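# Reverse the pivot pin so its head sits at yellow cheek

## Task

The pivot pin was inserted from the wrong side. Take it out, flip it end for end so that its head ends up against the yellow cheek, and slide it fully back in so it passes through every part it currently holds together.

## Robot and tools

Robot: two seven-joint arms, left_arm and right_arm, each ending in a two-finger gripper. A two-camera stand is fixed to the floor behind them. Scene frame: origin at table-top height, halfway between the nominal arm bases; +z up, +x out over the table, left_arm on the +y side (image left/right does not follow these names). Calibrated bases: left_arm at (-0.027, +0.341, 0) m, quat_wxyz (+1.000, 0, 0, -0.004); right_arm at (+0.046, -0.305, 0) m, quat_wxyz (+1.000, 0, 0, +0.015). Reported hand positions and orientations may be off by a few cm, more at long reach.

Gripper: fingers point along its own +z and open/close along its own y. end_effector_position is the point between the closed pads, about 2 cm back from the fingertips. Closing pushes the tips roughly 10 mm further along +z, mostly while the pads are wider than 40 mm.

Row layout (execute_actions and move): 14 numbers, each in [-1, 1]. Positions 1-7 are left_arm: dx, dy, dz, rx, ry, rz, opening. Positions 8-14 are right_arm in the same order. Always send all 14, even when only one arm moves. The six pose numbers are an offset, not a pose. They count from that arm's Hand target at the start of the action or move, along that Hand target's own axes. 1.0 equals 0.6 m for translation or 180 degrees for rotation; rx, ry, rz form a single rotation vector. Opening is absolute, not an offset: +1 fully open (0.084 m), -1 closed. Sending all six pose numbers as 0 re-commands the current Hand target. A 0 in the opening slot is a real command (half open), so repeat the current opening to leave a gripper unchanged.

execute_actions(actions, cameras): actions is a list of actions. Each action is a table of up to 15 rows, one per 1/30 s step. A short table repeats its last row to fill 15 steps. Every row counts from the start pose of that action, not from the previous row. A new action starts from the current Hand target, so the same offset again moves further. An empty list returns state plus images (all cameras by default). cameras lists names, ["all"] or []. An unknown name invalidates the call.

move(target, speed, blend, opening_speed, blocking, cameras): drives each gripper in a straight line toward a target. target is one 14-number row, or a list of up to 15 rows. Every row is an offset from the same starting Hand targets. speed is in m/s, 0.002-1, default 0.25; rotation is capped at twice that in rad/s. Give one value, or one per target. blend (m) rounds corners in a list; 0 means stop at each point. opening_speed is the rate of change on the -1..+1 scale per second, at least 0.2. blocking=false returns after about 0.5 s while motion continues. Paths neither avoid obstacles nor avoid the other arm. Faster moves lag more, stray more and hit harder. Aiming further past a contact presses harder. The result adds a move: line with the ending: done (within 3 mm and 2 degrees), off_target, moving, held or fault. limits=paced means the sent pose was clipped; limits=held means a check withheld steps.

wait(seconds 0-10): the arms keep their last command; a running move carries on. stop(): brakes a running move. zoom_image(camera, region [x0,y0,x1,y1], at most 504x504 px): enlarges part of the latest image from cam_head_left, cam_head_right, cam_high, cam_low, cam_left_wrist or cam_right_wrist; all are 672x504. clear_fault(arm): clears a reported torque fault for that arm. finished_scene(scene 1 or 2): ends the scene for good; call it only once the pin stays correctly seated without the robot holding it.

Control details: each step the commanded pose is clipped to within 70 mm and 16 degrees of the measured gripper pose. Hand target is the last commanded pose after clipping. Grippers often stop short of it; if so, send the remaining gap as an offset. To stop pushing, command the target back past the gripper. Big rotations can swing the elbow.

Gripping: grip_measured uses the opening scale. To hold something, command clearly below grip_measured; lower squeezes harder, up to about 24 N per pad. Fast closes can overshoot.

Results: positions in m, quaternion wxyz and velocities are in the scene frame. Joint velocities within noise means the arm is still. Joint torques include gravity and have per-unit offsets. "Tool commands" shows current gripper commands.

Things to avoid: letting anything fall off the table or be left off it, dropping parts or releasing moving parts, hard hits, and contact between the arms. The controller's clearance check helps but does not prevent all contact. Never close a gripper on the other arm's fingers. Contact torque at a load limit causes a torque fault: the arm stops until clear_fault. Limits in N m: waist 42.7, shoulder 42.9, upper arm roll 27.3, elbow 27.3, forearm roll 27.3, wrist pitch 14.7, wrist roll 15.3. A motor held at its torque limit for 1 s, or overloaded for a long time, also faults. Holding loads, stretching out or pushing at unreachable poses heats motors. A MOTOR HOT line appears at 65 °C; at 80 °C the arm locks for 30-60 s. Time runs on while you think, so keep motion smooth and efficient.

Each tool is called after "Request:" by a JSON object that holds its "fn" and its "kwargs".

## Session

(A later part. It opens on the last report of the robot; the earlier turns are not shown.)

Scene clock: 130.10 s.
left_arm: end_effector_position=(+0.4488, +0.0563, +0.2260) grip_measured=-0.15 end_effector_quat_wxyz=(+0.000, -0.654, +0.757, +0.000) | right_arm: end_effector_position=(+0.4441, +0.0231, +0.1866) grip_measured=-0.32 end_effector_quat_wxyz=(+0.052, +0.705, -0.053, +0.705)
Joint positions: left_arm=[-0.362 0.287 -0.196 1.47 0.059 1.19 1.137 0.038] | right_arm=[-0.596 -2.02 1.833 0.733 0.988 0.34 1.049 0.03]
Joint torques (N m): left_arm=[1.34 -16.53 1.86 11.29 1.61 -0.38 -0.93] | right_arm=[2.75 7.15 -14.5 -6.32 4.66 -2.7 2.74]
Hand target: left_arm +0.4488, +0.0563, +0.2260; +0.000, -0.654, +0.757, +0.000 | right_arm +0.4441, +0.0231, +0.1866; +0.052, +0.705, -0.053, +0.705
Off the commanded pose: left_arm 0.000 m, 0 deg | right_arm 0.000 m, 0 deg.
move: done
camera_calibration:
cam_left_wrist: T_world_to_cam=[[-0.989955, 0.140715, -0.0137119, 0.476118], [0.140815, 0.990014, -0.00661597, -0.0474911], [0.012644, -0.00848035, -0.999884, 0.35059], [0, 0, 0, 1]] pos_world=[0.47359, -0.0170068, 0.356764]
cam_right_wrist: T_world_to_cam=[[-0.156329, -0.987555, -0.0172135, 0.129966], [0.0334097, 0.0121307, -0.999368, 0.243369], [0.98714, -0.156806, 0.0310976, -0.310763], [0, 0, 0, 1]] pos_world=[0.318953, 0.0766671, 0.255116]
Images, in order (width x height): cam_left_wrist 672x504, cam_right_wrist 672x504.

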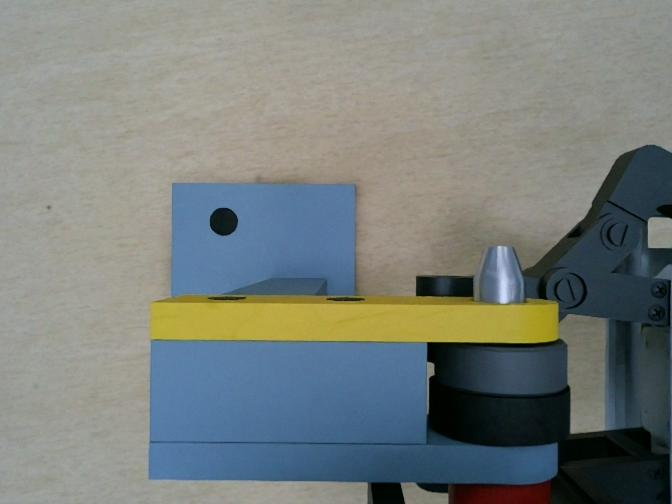

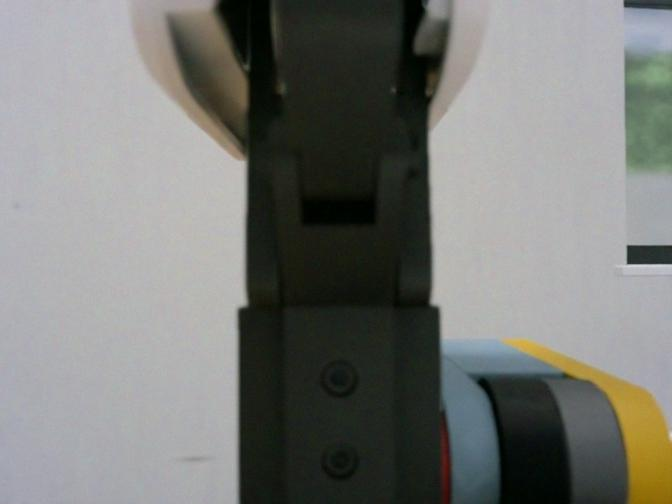

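Request:
{"fn": "move", "kwargs": {"target": [0,0,0,0,0,0,-0.7,0,0,0,0,0,0,-0.8], "cameras": ["cam_left_wrist","cam_right_wrist"], "opening_speed": 0.4}}

Scene clock: 133.37 s.
left_arm: end_effector_position=(+0.4485, +0.0565, +0.2259) grip_measured=-0.41 end_effector_quat_wxyz=(+0.000, -0.654, +0.757, +0.001) | right_arm: end_effector_position=(+0.4442, +0.0226, +0.1867) grip_measured=-0.54 end_effector_quat_wxyz=(+0.052, +0.705, -0.053, +0.705)
Joint positions: left_arm=[-0.362 0.287 -0.196 1.47 0.059 1.191 1.137 0.026] | right_arm=[-0.596 -2.021 1.833 0.732 0.989 0.341 1.048 0.02]
Joint torques (N m): left_arm=[7.07 -16.47 3.85 25.16 0.79 -12.54 -0.96] | right_arm=[12.18 6.89 -16.57 14.66 4.5 -11.56 -4.08]
Hand target: left_arm +0.4488, +0.0563, +0.2260; +0.000, -0.654, +0.757, +0.000 | right_arm +0.4441, +0.0231, +0.1866; +0.052, +0.705, -0.053, +0.705
Off the commanded pose: left_arm 0.000 m, 0 deg | right_arm 0.000 m, 0 deg.
move: done
camera_calibration:
cam_left_wrist: T_world_to_cam=[[-0.989956, 0.140829, -0.0124119, 0.475539], [0.140911, 0.990004, -0.00599181, -0.0478465], [0.011444, -0.0076806, -0.999905, 0.350977], [0, 0, 0, 1]] pos_world=[0.473488, -0.0169059, 0.35656]
cam_right_wrist: T_world_to_cam=[[-0.157531, -0.987362, -0.0173258, 0.130084], [0.0333428, 0.0122167, -0.999369, 0.243484], [0.986951, -0.158009, 0.0309969, -0.310736], [0, 0, 0, 1]] pos_world=[0.319055, 0.0763663, 0.255217]
Images, in order (width x height): cam_left_wrist 672x504, cam_right_wrist 672x504.

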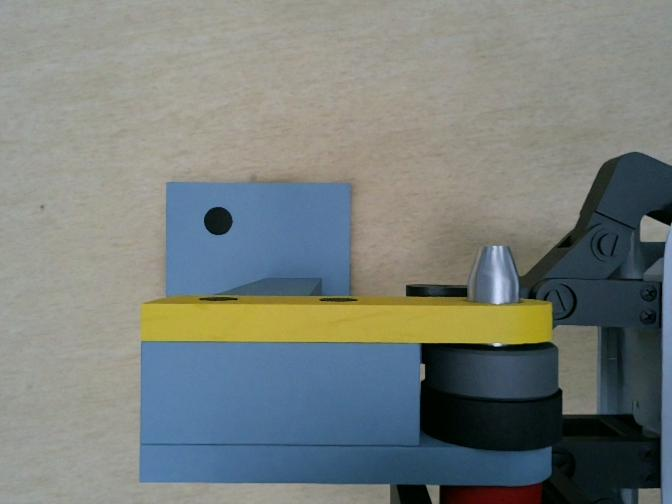

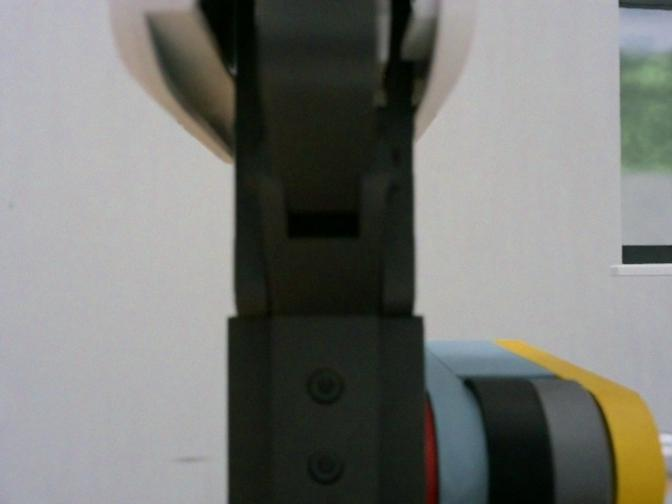

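Request:
{"fn": "wait", "kwargs": {"seconds": 0, "cameras": ["all"]}}

Request:
{"fn": "zoom_image", "kwargs": {"camera": "cam_low", "region": [220, 150, 310, 240]}}

Request:
{"fn": "zoom_image", "kwargs": {"camera": "cam_head_right", "region": [250, 225, 330, 305]}}

Request:
{"fn": "zoom_image", "kwargs": {"camera": "cam_high", "region": [300, 205, 390, 295]}}

Request:
{"fn": "zoom_image", "kwargs": {"camera": "cam_left_wrist", "region": [372, 230, 672, 504]}}

Scene clock: 140.23 s.
left_arm: end_effector_position=(+0.4485, +0.0565, +0.2259) grip_measured=-0.41 end_effector_quat_wxyz=(+0.000, -0.654, +0.757, +0.001) | right_arm: end_effector_position=(+0.4442, +0.0226, +0.1867) grip_measured=-0.54 end_effector_quat_wxyz=(+0.052, +0.705, -0.053, +0.705)
Joint positions: left_arm=[-0.362 0.287 -0.196 1.47 0.059 1.191 1.137 0.026] | right_arm=[-0.596 -2.021 1.833 0.732 0.99 0.341 1.048 0.02]
Joint torques (N m): left_arm=[9.26 -16.05 6.99 25.18 0.4 -12.34 -0.78] | right_arm=[12.05 7.11 -19.15 14.88 4.23 -11.56 -4.03]
Hand target: left_arm +0.4488, +0.0563, +0.2260; +0.000, -0.654, +0.757, +0.000 | right_arm +0.4441, +0.0231, +0.1866; +0.052, +0.705, -0.053, +0.705
Tool commands: left_gripper/opening=-0.7 right_gripper/opening=-0.8
Off the commanded pose: left_arm 0.000 m, 0 deg | right_arm 0.000 m, 0 deg.
camera_calibration:
cam_left_wrist: T_world_to_cam=[[-0.98997, 0.140731, -0.0124114, 0.475544], [0.140813, 0.990018, -0.00599289, -0.0477997], [0.0114442, -0.00768048, -0.999905, 0.350977], [0, 0, 0, 1]] pos_world=[0.473488, -0.0169057, 0.35656]
cam_right_wrist: T_world_to_cam=[[-0.157415, -0.987379, -0.017424, 0.130073], [0.0334539, 0.0123021, -0.999365, 0.243441], [0.986966, -0.157898, 0.0310952, -0.310774], [0, 0, 0, 1]] pos_world=[0.319055, 0.0763663, 0.255217]

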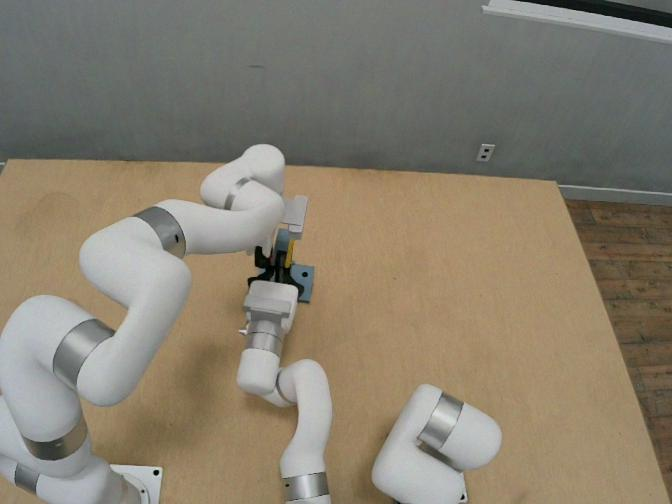

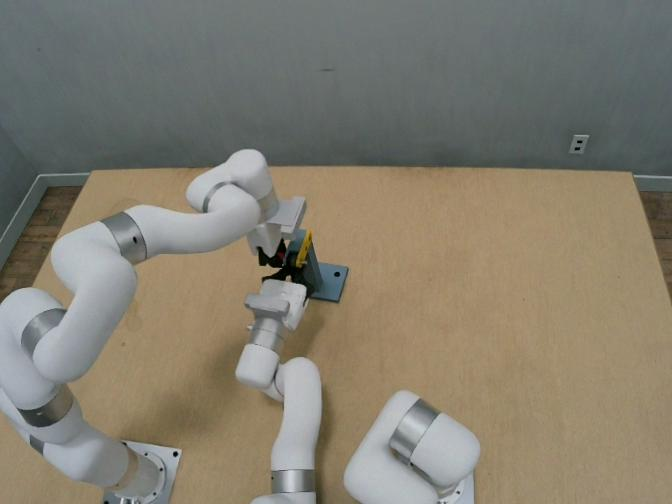

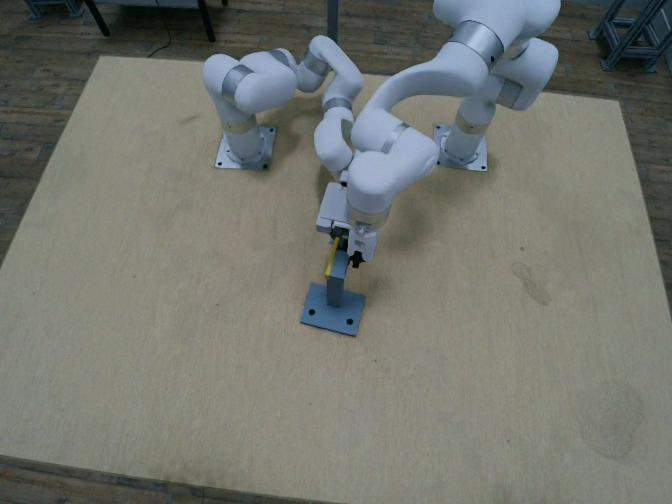

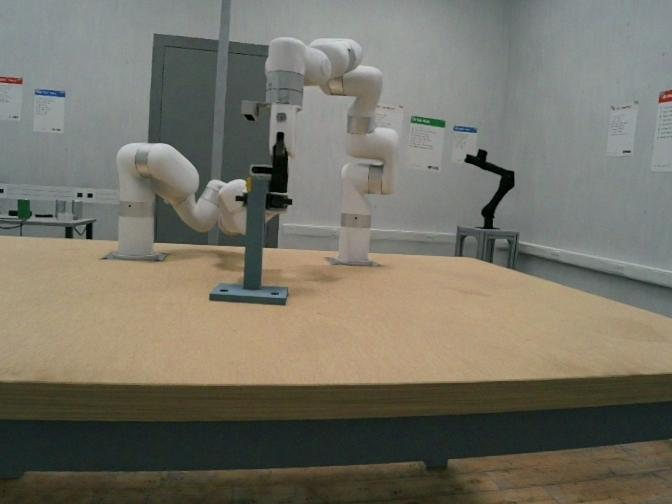

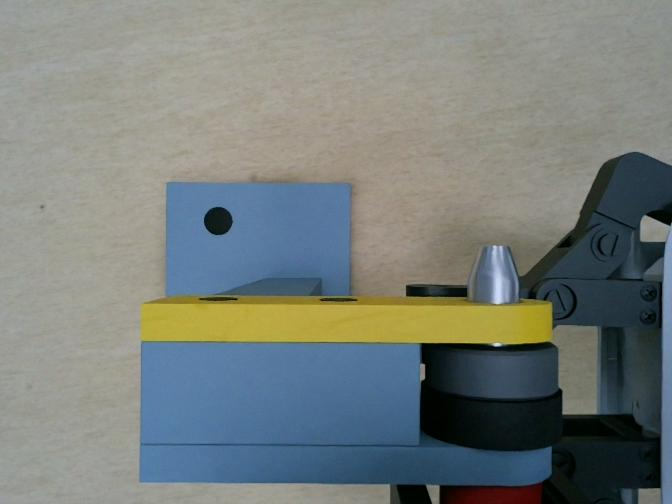

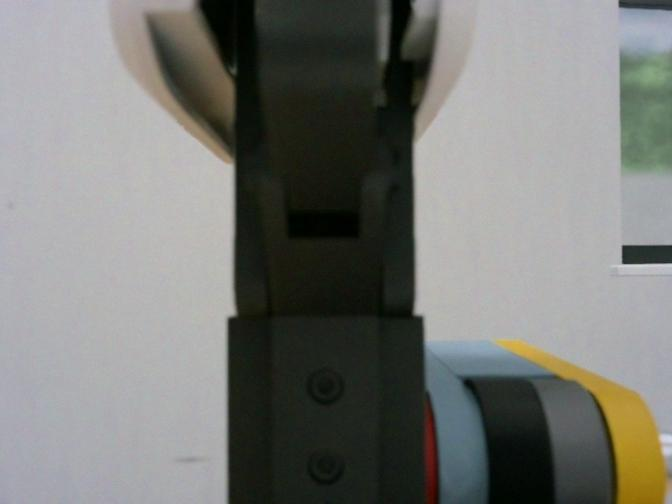

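Scaled by 5.600 from the camera's 672x504 image, which has a finer 960x720 frame.

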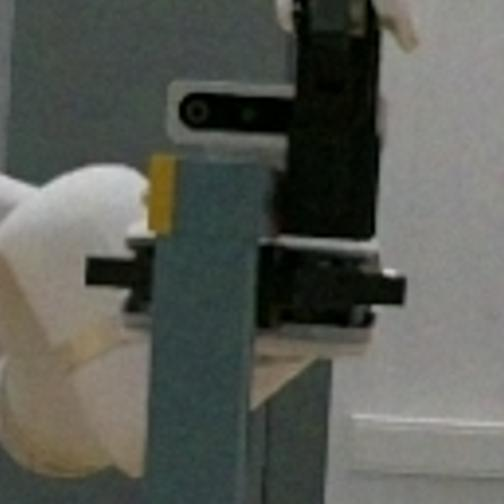

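Scaled by 6.300 from the camera's 672x504 image, which has a finer 960x720 frame.

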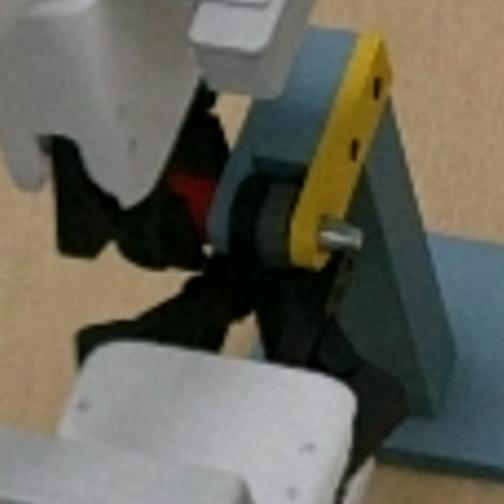

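Scaled by 5.600 from the camera's 672x504 image, which has a finer 960x720 frame.

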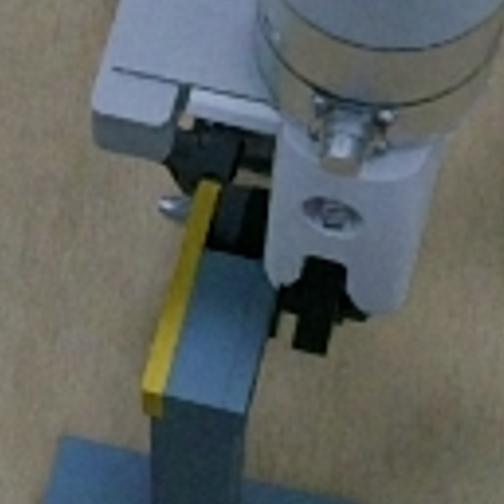

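Scaled by 1.680 from the camera's 672x504 image, which has a finer 960x720 frame.

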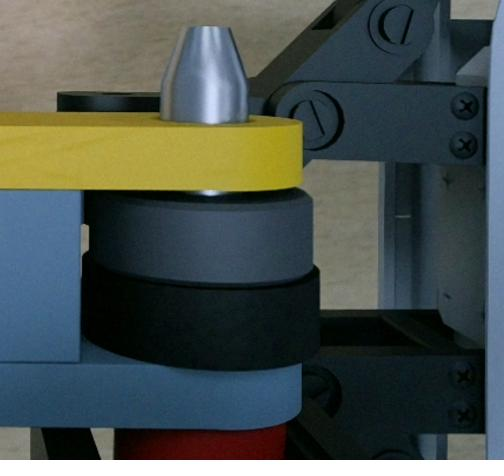

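Request:
{"fn": "move", "kwargs": {"target": [[0,0,0,0,0,0,-1,0,0,0,0,0,0,-1],[-0.02,0,0,0,0,0,-1,0,0,0,0,0,0,-1]], "cameras": ["cam_left_wrist","cam_right_wrist","cam_high"], "speed": 0.04, "opening_speed": 1}}

Scene clock: 157.60 s.
left_arm: end_effector_position=(+0.4502, +0.0681, +0.2260) grip_measured=-0.45 end_effector_quat_wxyz=(+0.000, -0.654, +0.757, +0.001) | right_arm: end_effector_position=(+0.4442, +0.0226, +0.1867) grip_measured=-0.55 end_effector_quat_wxyz=(+0.052, +0.705, -0.053, +0.705)
Joint positions: left_arm=[-0.345 0.271 -0.191 1.449 0.055 1.185 1.16 0.024] | right_arm=[-0.596 -2.022 1.833 0.732 0.99 0.341 1.048 0.02]
Joint torques (N m): left_arm=[23.12 -24.69 18.94 20.73 7.18 -12.12 1.2] | right_arm=[13.47 8.25 -19.23 15.19 4.39 -11.17 -4.04]
Hand target: left_arm +0.4505, +0.0682, +0.2260; +0.000, -0.654, +0.757, +0.000 | right_arm +0.4441, +0.0231, +0.1866; +0.052, +0.705, -0.053, +0.705
Off the commanded pose: left_arm 0.000 m, 0 deg | right_arm 0.000 m, 0 deg.
move: done
camera_calibration:
cam_left_wrist: T_world_to_cam=[[-0.989926, 0.14102, -0.0126531, 0.475648], [0.141107, 0.989975, -0.00625843, -0.0596657], [0.0116437, -0.00798082, -0.9999, 0.351051], [0, 0, 0, 1]] pos_world=[0.475188, -0.00520682, 0.356661]
cam_right_wrist: T_world_to_cam=[[-0.157216, -0.98741, -0.0174532, 0.13002], [0.0336536, 0.012306, -0.999358, 0.243376], [0.986991, -0.157703, 0.0312952, -0.310848], [0, 0, 0, 1]] pos_world=[0.319054, 0.0763664, 0.255217]
Images, in order (width x height): cam_high 672x504, cam_left_wrist 672x504, cam_right_wrist 672x504.

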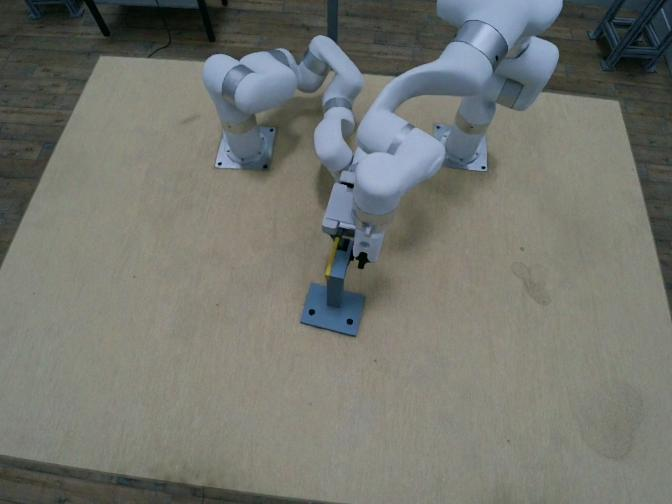

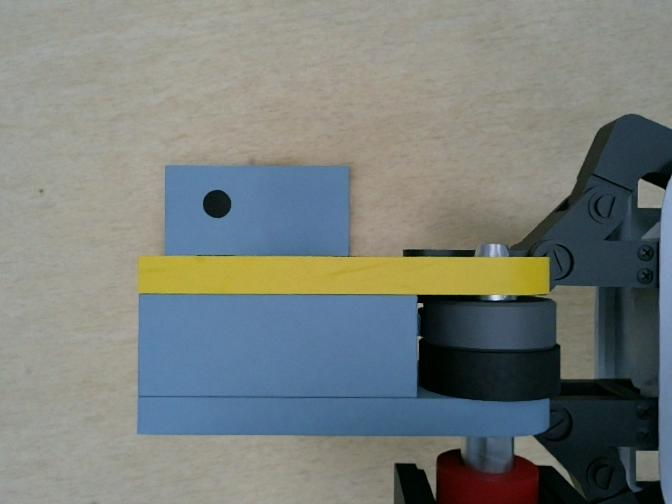

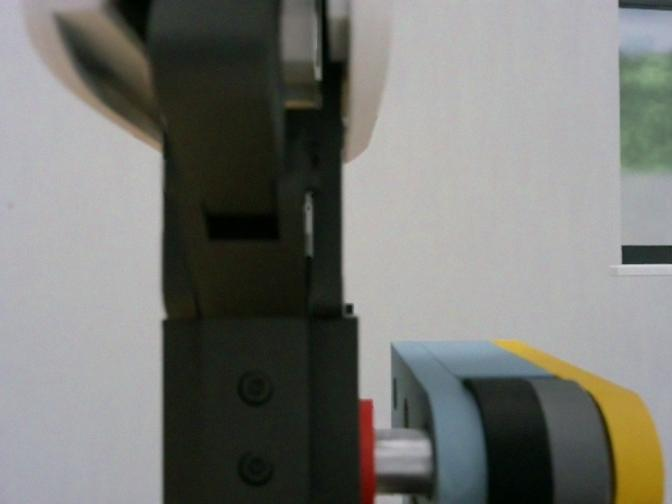

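Request:
{"fn": "move", "kwargs": {"target": [[-0.045,0,0,0,0,0,-1,0,0,0,0,0,0,-1]], "cameras": ["cam_left_wrist","cam_right_wrist"], "speed": 0.06}}

Scene clock: 160.90 s.
left_arm: end_effector_position=(+0.4546, +0.0949, +0.2261) grip_measured=-0.48 end_effector_quat_wxyz=(+0.000, -0.654, +0.757, +0.000) | right_arm: end_effector_position=(+0.4442, +0.0226, +0.1867) grip_measured=-0.56 end_effector_quat_wxyz=(+0.052, +0.705, -0.053, +0.705)
Joint positions: left_arm=[-0.309 0.238 -0.175 1.406 0.044 1.172 1.213 0.023] | right_arm=[-0.596 -2.022 1.833 0.732 0.99 0.341 1.048 0.02]
Joint torques (N m): left_arm=[4.38 -22.94 2.09 12.08 -2.11 -3.37 1.17] | right_arm=[16.03 7.54 -19.82 15.23 4.11 -11.44 -3.97]
Hand target: left_arm +0.4545, +0.0949, +0.2260; +0.000, -0.654, +0.757, +0.000 | right_arm +0.4441, +0.0231, +0.1866; +0.052, +0.705, -0.053, +0.705
Off the commanded pose: left_arm 0.000 m, 0 deg | right_arm 0.000 m, 0 deg.
move: done
camera_calibration:
cam_left_wrist: T_world_to_cam=[[-0.989965, 0.140613, -0.0140224, 0.476548], [0.140716, 0.990027, -0.00667399, -0.0864543], [0.0129441, -0.00858019, -0.999879, 0.350802], [0, 0, 0, 1]] pos_world=[0.479391, 0.0215933, 0.356865]
cam_right_wrist: T_world_to_cam=[[-0.157318, -0.987394, -0.0174379, 0.130047], [0.033455, 0.0123191, -0.999364, 0.24344], [0.986981, -0.157801, 0.0310952, -0.310786], [0, 0, 0, 1]] pos_world=[0.319055, 0.0763663, 0.255217]
Images, in order (width x height): cam_left_wrist 672x504, cam_right_wrist 672x504.

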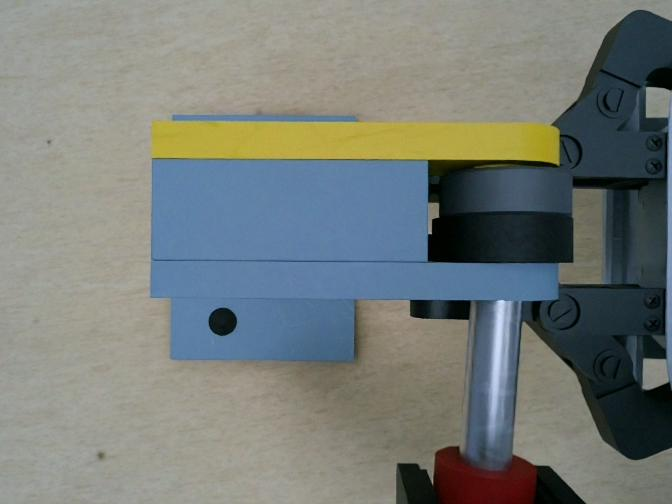

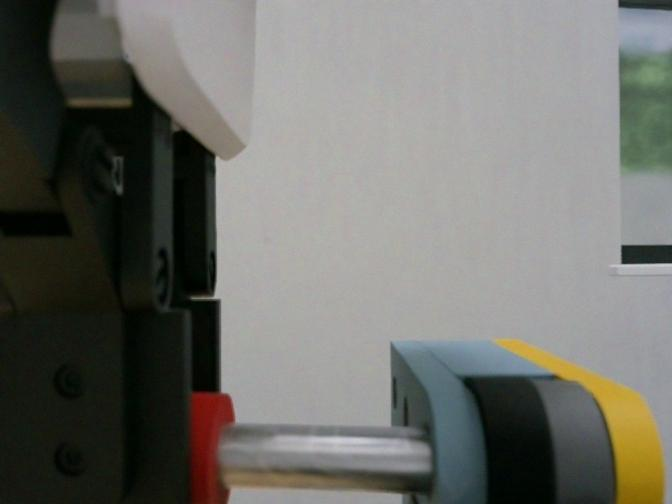

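Request:
{"fn": "move", "kwargs": {"target": [[-0.038,0,0,0,0,0,-1,0,0,0,0,0,0,-1]], "cameras": ["cam_left_wrist","cam_right_wrist"], "speed": 0.06}}

Scene clock: 167.30 s.
left_arm: end_effector_position=(+0.4578, +0.1174, +0.2260) grip_measured=-0.48 end_effector_quat_wxyz=(+0.000, -0.654, +0.757, +0.000) | right_arm: end_effector_position=(+0.4442, +0.0226, +0.1867) grip_measured=-0.56 end_effector_quat_wxyz=(+0.052, +0.705, -0.053, +0.705)
Joint positions: left_arm=[-0.28 0.214 -0.16 1.374 0.037 1.164 1.258 0.023] | right_arm=[-0.596 -2.022 1.833 0.732 0.991 0.341 1.048 0.02]
Joint torques (N m): left_arm=[3.73 -22.56 2.32 11.4 -2.48 -3.16 1.36] | right_arm=[16.41 7.31 -21.25 15.52 4.06 -11.21 -4.14]
Hand target: left_arm +0.4578, +0.1174, +0.2260; +0.000, -0.654, +0.757, +0.000 | right_arm +0.4441, +0.0231, +0.1866; +0.052, +0.705, -0.053, +0.705
Off the commanded pose: left_arm 0.000 m, 0 deg | right_arm 0.001 m, 0 deg.
move: done
camera_calibration:
cam_left_wrist: T_world_to_cam=[[-0.989941, 0.140813, -0.0137124, 0.476405], [0.140913, 0.99, -0.00661476, -0.109394], [0.0126438, -0.00848047, -0.999884, 0.350996], [0, 0, 0, 1]] pos_world=[0.48259, 0.0441929, 0.356764]
cam_right_wrist: T_world_to_cam=[[-0.157316, -0.987394, -0.0174536, 0.13005], [0.033556, 0.0123189, -0.999361, 0.243407], [0.986978, -0.157801, 0.0311951, -0.310811], [0, 0, 0, 1]] pos_world=[0.319055, 0.0763663, 0.255217]
Images, in order (width x height): cam_left_wrist 672x504, cam_right_wrist 672x504.

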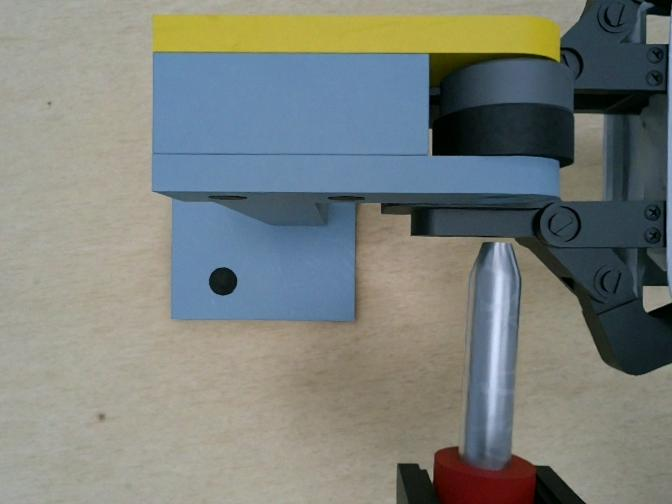

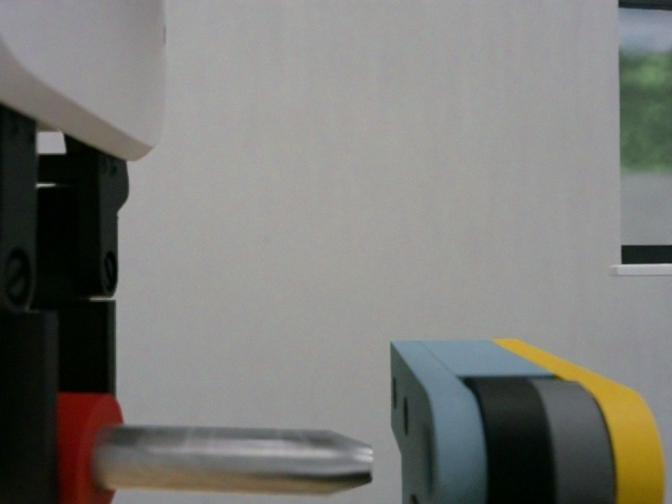

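Request:
{"fn": "move", "kwargs": {"target": [[0,0,-0.1667,0,0,0.3,-1,0,0,0,0,0,0,-1],[0,0,-0.1667,0,0,0.99,-1,0,0,0,0,0,0,-1],[0.3363,0,-0.1667,0,0,0.99,-1,0,0,0,0,0,0,-1],[0.3363,0,0,0,0,0.99,-1,0,0,0,0,0,0,-1]], "blend": 0.03, "speed": [0.2,0.8,0.2,0.12], "cameras": ["all"]}}

Scene clock: 184.07 s.
left_arm: end_effector_position=(+0.4285, -0.0822, +0.2261) grip_measured=-0.48 end_effector_quat_wxyz=(+0.000, +0.746, +0.665, +0.000) | right_arm: end_effector_position=(+0.4442, +0.0226, +0.1868) grip_measured=-0.56 end_effector_quat_wxyz=(+0.052, +0.705, -0.053, +0.705)
Joint positions: left_arm=[-0.406 0.584 -0.49 1.852 0.27 1.333 3.929 0.023] | right_arm=[-0.596 -2.022 1.833 0.732 0.991 0.341 1.047 0.019]
Joint torques (N m): left_arm=[3.52 -20.08 -2.01 10.92 2.62 -2.91 -1.41] | right_arm=[15.86 7.44 -22.01 15.8 4.2 -11.21 -4.09]
Hand target: left_arm +0.4284, -0.0822, +0.2260; +0.000, +0.746, +0.665, +0.000 | right_arm +0.4441, +0.0231, +0.1866; +0.052, +0.705, -0.053, +0.705
Off the commanded pose: left_arm 0.000 m, 0 deg | right_arm 0.001 m, 0 deg.
MOTOR HOT: joint 3 (upper arm roll) of the right arm reports 73 °C; the controller stops that arm at 80 °C. To cool a motor, set the load down, stop pushing, or move to a pose that needs little force. At that limit the right arm can sag while its brakes close.
move: done
camera_calibration:
cam_left_wrist: T_world_to_cam=[[0.99386, -0.109634, -0.0149084, -0.394729], [-0.109742, -0.993938, -0.00664526, 0.0367171], [-0.0140895, 0.00824055, -0.999867, 0.362556], [0, 0, 0, 1]] pos_world=[0.401443, -0.00976886, 0.356867]
cam_right_wrist: T_world_to_cam=[[-0.157411, -0.987379, -0.0174705, 0.129987], [0.0336583, 0.0123166, -0.999358, 0.243475], [0.986959, -0.157898, 0.0312947, -0.310842], [0, 0, 0, 1]] pos_world=[0.319055, 0.0762662, 0.255317]

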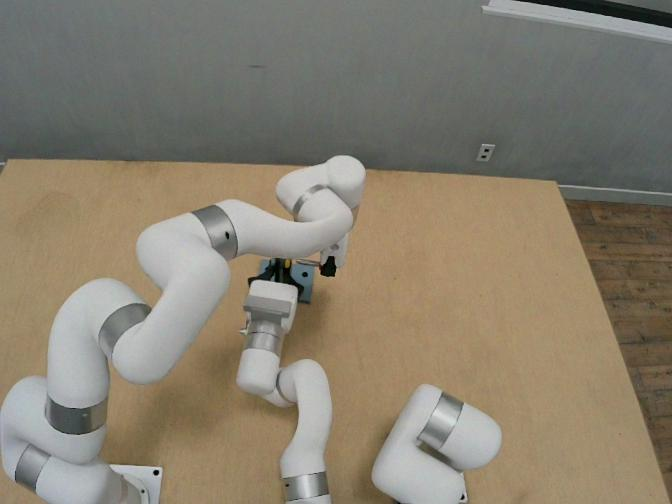

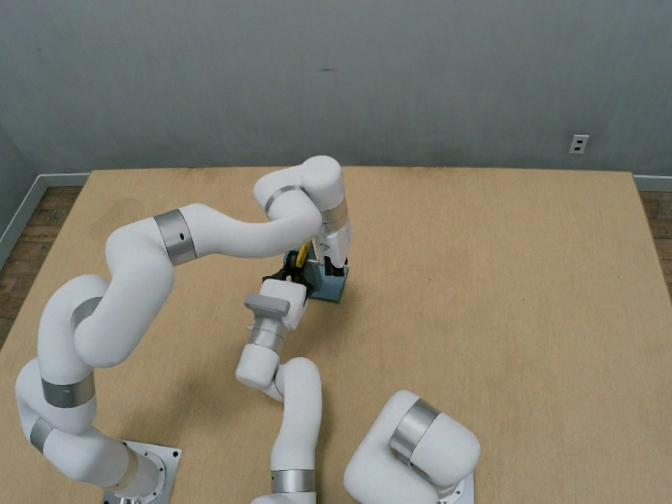

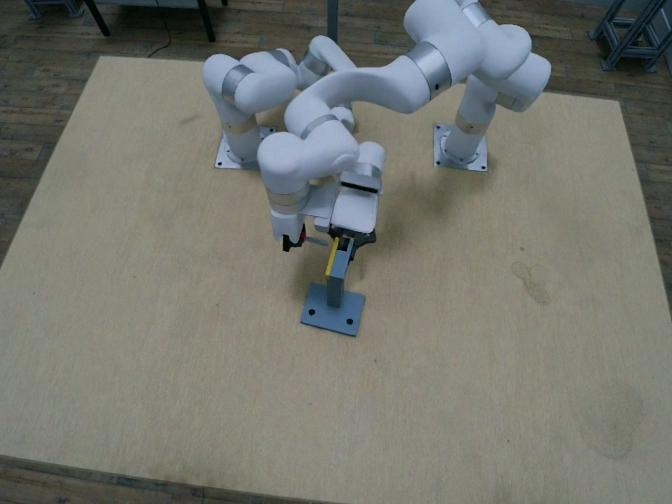

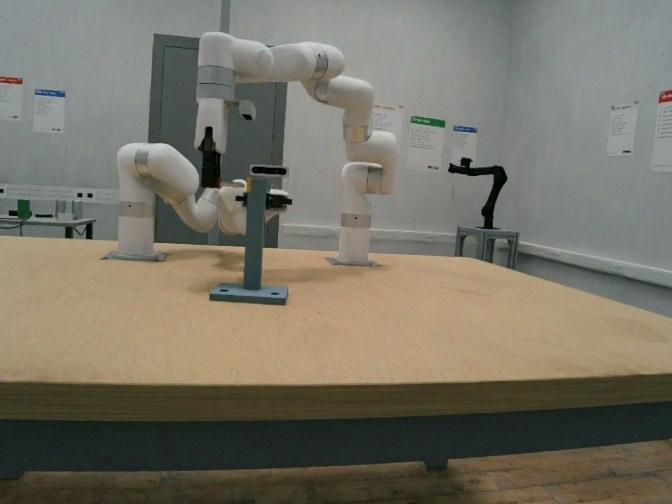

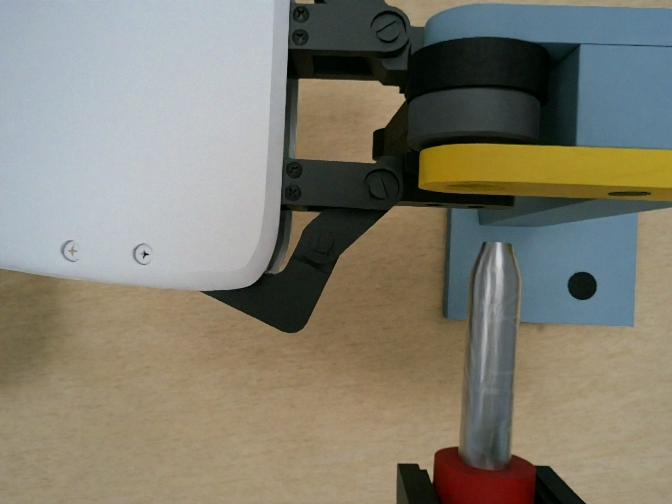

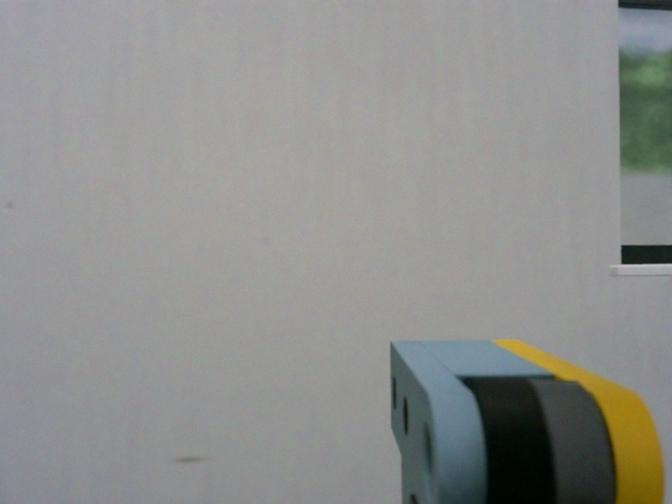

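Request:
{"fn": "move", "kwargs": {"target": [0,-0.0063,0,0,0.011,0,-1,0,0.0013,0,0,0,0,-0.9], "speed": 0.05, "cameras": ["cam_left_wrist","cam_low","cam_high","cam_head_right"]}}

Request:
{"fn": "zoom_image", "kwargs": {"camera": "cam_low", "region": [180, 140, 290, 230]}}

Request:
{"fn": "zoom_image", "kwargs": {"camera": "cam_head_right", "region": [270, 215, 350, 295]}}

Scene clock: 205.13 s.
left_arm: end_effector_position=(+0.4247, -0.0818, +0.2260) grip_measured=-0.48 end_effector_quat_wxyz=(-0.012, +0.746, +0.665, +0.013) | right_arm: end_effector_position=(+0.4440, +0.0221, +0.1864) grip_measured=-0.58 end_effector_quat_wxyz=(+0.052, +0.705, -0.053, +0.705)
Joint positions: left_arm=[-0.43 0.592 -0.481 1.871 0.293 1.367 3.913 0.023] | right_arm=[-0.594 -2.022 1.835 0.731 0.994 0.341 1.045 0.019]
Joint torques (N m): left_arm=[-3.18 -20.03 -1.93 15.65 2.7 -0.04 -1.4] | right_arm=[17.49 8.58 -16.13 10.24 4.14 -11.95 -3.86]
Hand target: left_arm +0.4247, -0.0818, +0.2260; -0.012, +0.746, +0.665, +0.013 | right_arm +0.4440, +0.0223, +0.1866; +0.052, +0.705, -0.053, +0.705
Off the commanded pose: left_arm 0.000 m, 0 deg | right_arm 0.000 m, 0 deg.
MOTOR HOT: still on. Joint 3 (upper arm roll) of the right arm reports 79 °C.
move: done
camera_calibration:
cam_left_wrist: T_world_to_cam=[[0.993919, -0.109099, -0.0148936, -0.391003], [-0.109629, -0.993116, -0.0412573, 0.044542], [-0.0102899, 0.0426392, -0.999038, 0.363464], [0, 0, 0, 1]] pos_world=[0.397249, -0.0139207, 0.359129]
Images, in order (width x height): cam_head_right 672x504, cam_high 672x504, cam_low 672x504, cam_left_wrist 672x504.

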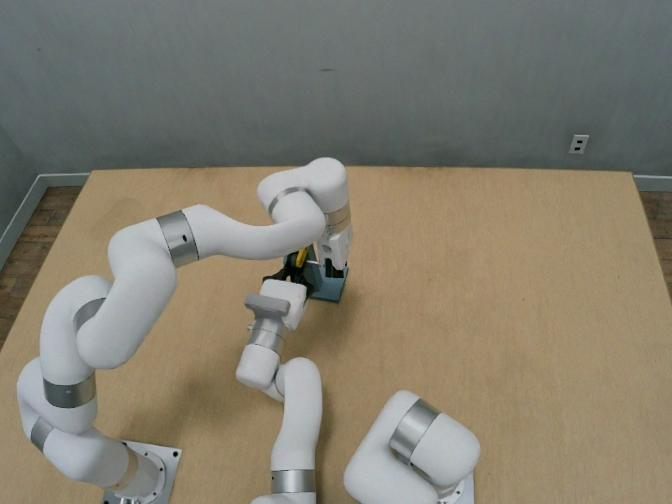

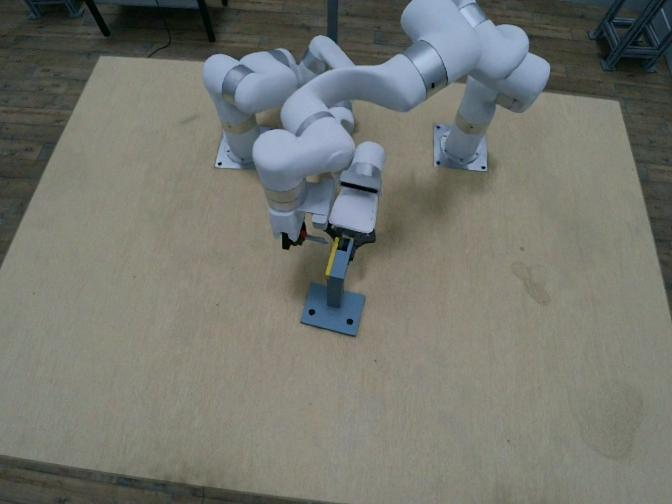

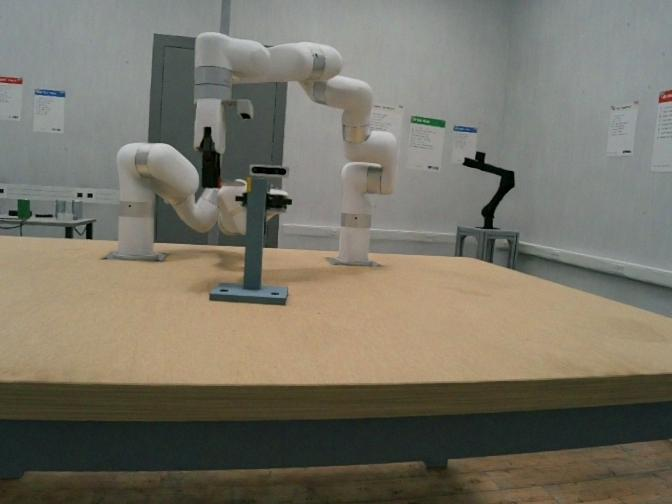

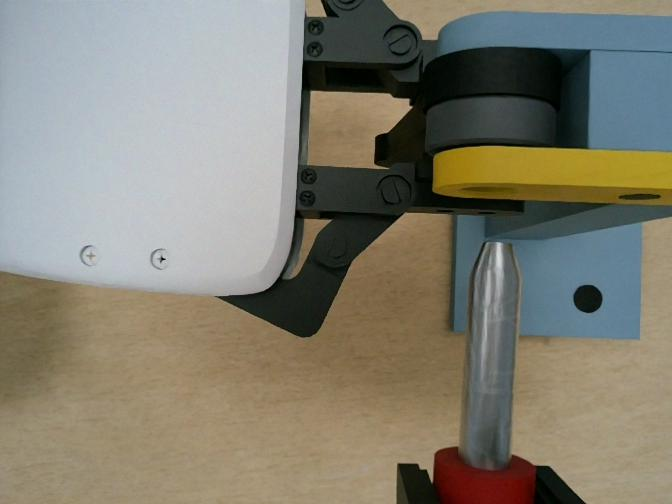

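Scaled by 4.582 from the camera's 672x504 image, which has a finer 960x720 frame.

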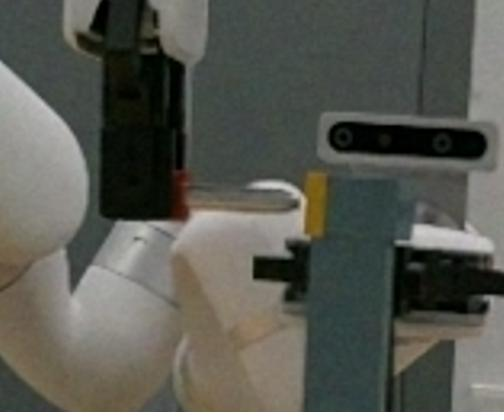

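Scaled by 6.300 from the camera's 672x504 image, which has a finer 960x720 frame.

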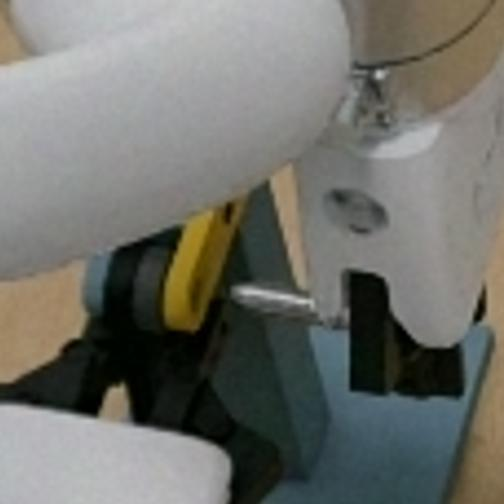

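Request:
{"fn": "move", "kwargs": {"target": [[0,-0.0022,0,0,0,0,-1,0,0,0,0,0,0,-0.8],[0.03,-0.0011,0.001,0,0,0,-1,0,0,0,0,0,0,-0.8]], "speed": 0.05, "cameras": ["cam_left_wrist"]}}

Request:
{"fn": "zoom_image", "kwargs": {"camera": "cam_left_wrist", "region": [372, 80, 672, 380]}}

Scene clock: 212.87 s.
left_arm: end_effector_position=(+0.4261, -0.0638, +0.2261) grip_measured=-0.48 end_effector_quat_wxyz=(-0.012, +0.746, +0.665, +0.013) | right_arm: end_effector_position=(+0.4440, +0.0221, +0.1866) grip_measured=-0.58 end_effector_quat_wxyz=(+0.052, +0.705, -0.053, +0.705)
Joint positions: left_arm=[-0.388 0.544 -0.484 1.797 0.277 1.338 3.937 0.023] | right_arm=[-0.594 -2.023 1.835 0.731 0.996 0.341 1.044 0.019]
Joint torques (N m): left_arm=[3.88 -26.12 -8.07 10.95 -2.27 -2.9 1.35] | right_arm=[17.53 7.61 -20.47 12.76 4.06 -11.13 -4.1]
Hand target: left_arm +0.4261, -0.0638, +0.2261; -0.012, +0.746, +0.665, +0.013 | right_arm +0.4440, +0.0223, +0.1866; +0.052, +0.705, -0.053, +0.705
Off the commanded pose: left_arm 0.000 m, 0 deg | right_arm 0.000 m, 0 deg.
MOTOR HOT: still on. Joint 3 (upper arm roll) of the right arm reports 74 °C.
move: done
camera_calibration:
cam_left_wrist: T_world_to_cam=[[0.993919, -0.109099, -0.0148936, -0.390431], [-0.109629, -0.993116, -0.0412573, 0.0625716], [-0.0102899, 0.0426392, -0.999038, 0.362711], [0, 0, 0, 1]] pos_world=[0.398649, 0.00407934, 0.359129]
Images, in order (width x height): cam_left_wrist 672x504.

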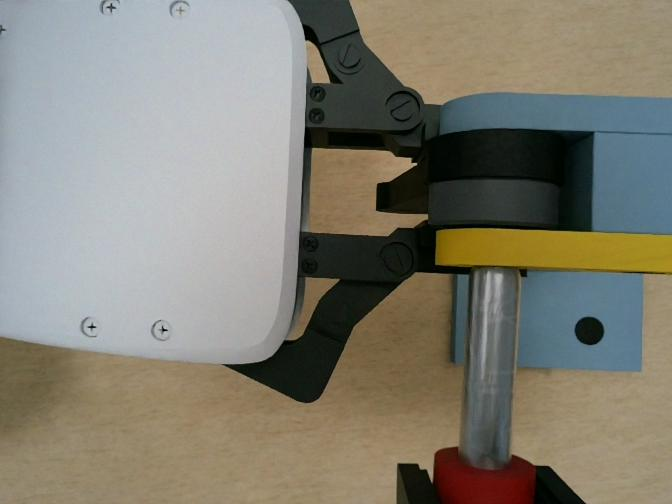

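Scaled by 1.680 from the camera's 672x504 image, which has a finer 960x720 frame.

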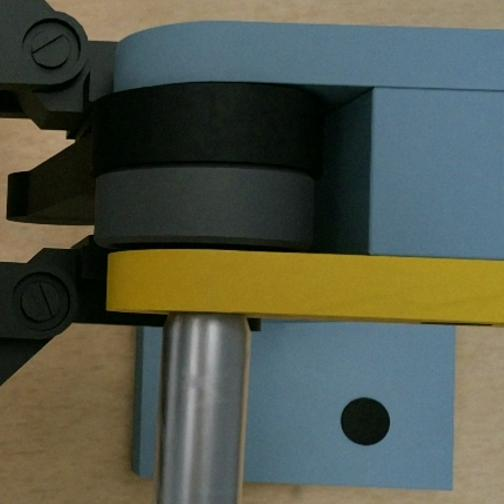

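Request:
{"fn": "move", "kwargs": {"target": [[0.025,0.0009,0.0009,0,0,0,-1,0,0,0,0,0,0,-0.8]], "speed": 0.03, "cameras": ["cam_left_wrist"]}}

Scene clock: 218.37 s.
left_arm: end_effector_position=(+0.4283, -0.0490, +0.2260) grip_measured=-0.49 end_effector_quat_wxyz=(-0.012, +0.746, +0.665, +0.013) | right_arm: end_effector_position=(+0.4440, +0.0221, +0.1866) grip_measured=-0.58 end_effector_quat_wxyz=(+0.052, +0.705, -0.053, +0.705)
Joint positions: left_arm=[-0.355 0.509 -0.485 1.746 0.264 1.318 3.961 0.023] | right_arm=[-0.594 -2.024 1.835 0.731 0.996 0.341 1.044 0.019]
Joint torques (N m): left_arm=[3.78 -25.91 -7.94 11.09 -2.25 -2.97 1.3] | right_arm=[17.79 7.99 -21.71 12.83 4.18 -10.99 -4.06]
Hand target: left_arm +0.4283, -0.0490, +0.2260; -0.012, +0.746, +0.665, +0.013 | right_arm +0.4440, +0.0223, +0.1866; +0.052, +0.705, -0.053, +0.705
Off the commanded pose: left_arm 0.000 m, 0 deg | right_arm 0.000 m, 0 deg.
MOTOR HOT: still on. Joint 3 (upper arm roll) of the right arm reports 76 °C.
move: done
camera_calibration:
cam_left_wrist: T_world_to_cam=[[0.993919, -0.109099, -0.0148936, -0.391003], [-0.109629, -0.993116, -0.0412573, 0.0775109], [-0.0102899, 0.0426392, -0.999038, 0.362103], [0, 0, 0, 1]] pos_world=[0.400849, 0.0188793, 0.359129]
Images, in order (width x height): cam_left_wrist 672x504.

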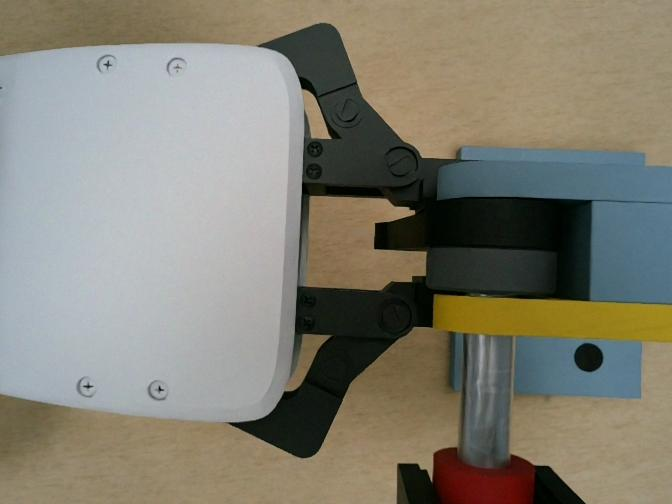

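Request:
{"fn": "move", "kwargs": {"target": [[0.025,0.0009,0.0009,0,0,0,-1,0,0,0,0,0,0,-0.8]], "speed": 0.03, "cameras": ["cam_left_wrist","cam_right_wrist"]}}

Scene clock: 223.37 s.
left_arm: end_effector_position=(+0.4306, -0.0341, +0.2260) grip_measured=-0.49 end_effector_quat_wxyz=(-0.012, +0.746, +0.665, +0.013) | right_arm: end_effector_position=(+0.4440, +0.0221, +0.1866) grip_measured=-0.58 end_effector_quat_wxyz=(+0.052, +0.705, -0.053, +0.705)
Joint positions: left_arm=[-0.323 0.477 -0.485 1.698 0.252 1.3 3.985 0.023] | right_arm=[-0.594 -2.024 1.835 0.731 0.996 0.341 1.044 0.019]
Joint torques (N m): left_arm=[3.92 -25.36 -2.25 11.16 -2.23 -3.02 1.34] | right_arm=[17.8 8.11 -21.68 12.95 4.01 -11.11 -4.11]
Hand target: left_arm +0.4306, -0.0341, +0.2260; -0.012, +0.746, +0.665, +0.013 | right_arm +0.4440, +0.0223, +0.1866; +0.052, +0.705, -0.053, +0.705
Off the commanded pose: left_arm 0.000 m, 0 deg | right_arm 0.000 m, 0 deg.
MOTOR HOT: still on. Joint 3 (upper arm roll) of the right arm reports 77 °C.
move: done
camera_calibration:
cam_left_wrist: T_world_to_cam=[[0.993919, -0.109099, -0.0148936, -0.391663], [-0.109629, -0.993116, -0.0412573, 0.0925604], [-0.0102899, 0.0426392, -0.999038, 0.361491], [0, 0, 0, 1]] pos_world=[0.403149, 0.0337793, 0.359129]
cam_right_wrist: T_world_to_cam=[[-0.156718, -0.987491, -0.0173319, 0.129211], [0.0334315, 0.0122346, -0.999366, 0.243368], [0.987077, -0.157199, 0.0310959, -0.310756], [0, 0, 0, 1]] pos_world=[0.318854, 0.0757668, 0.255117]
Images, in order (width x height): cam_left_wrist 672x504, cam_right_wrist 672x504.

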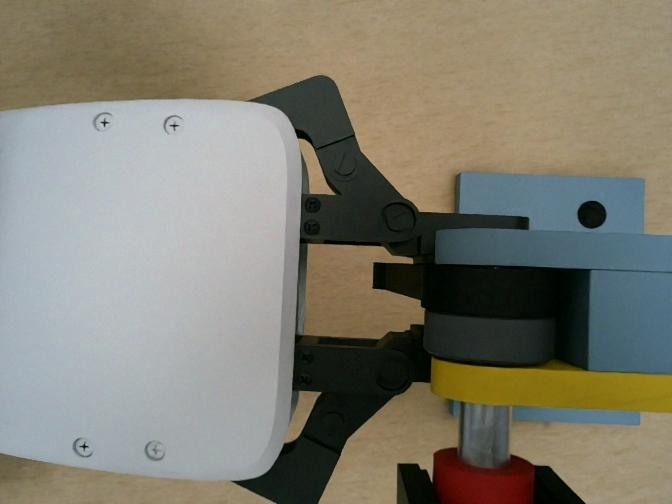

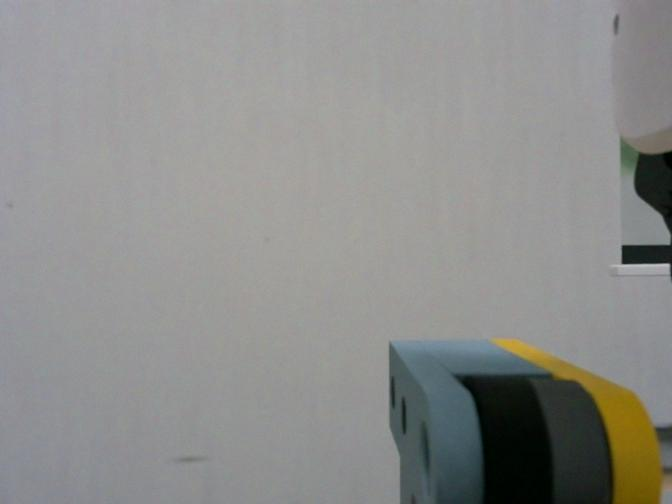

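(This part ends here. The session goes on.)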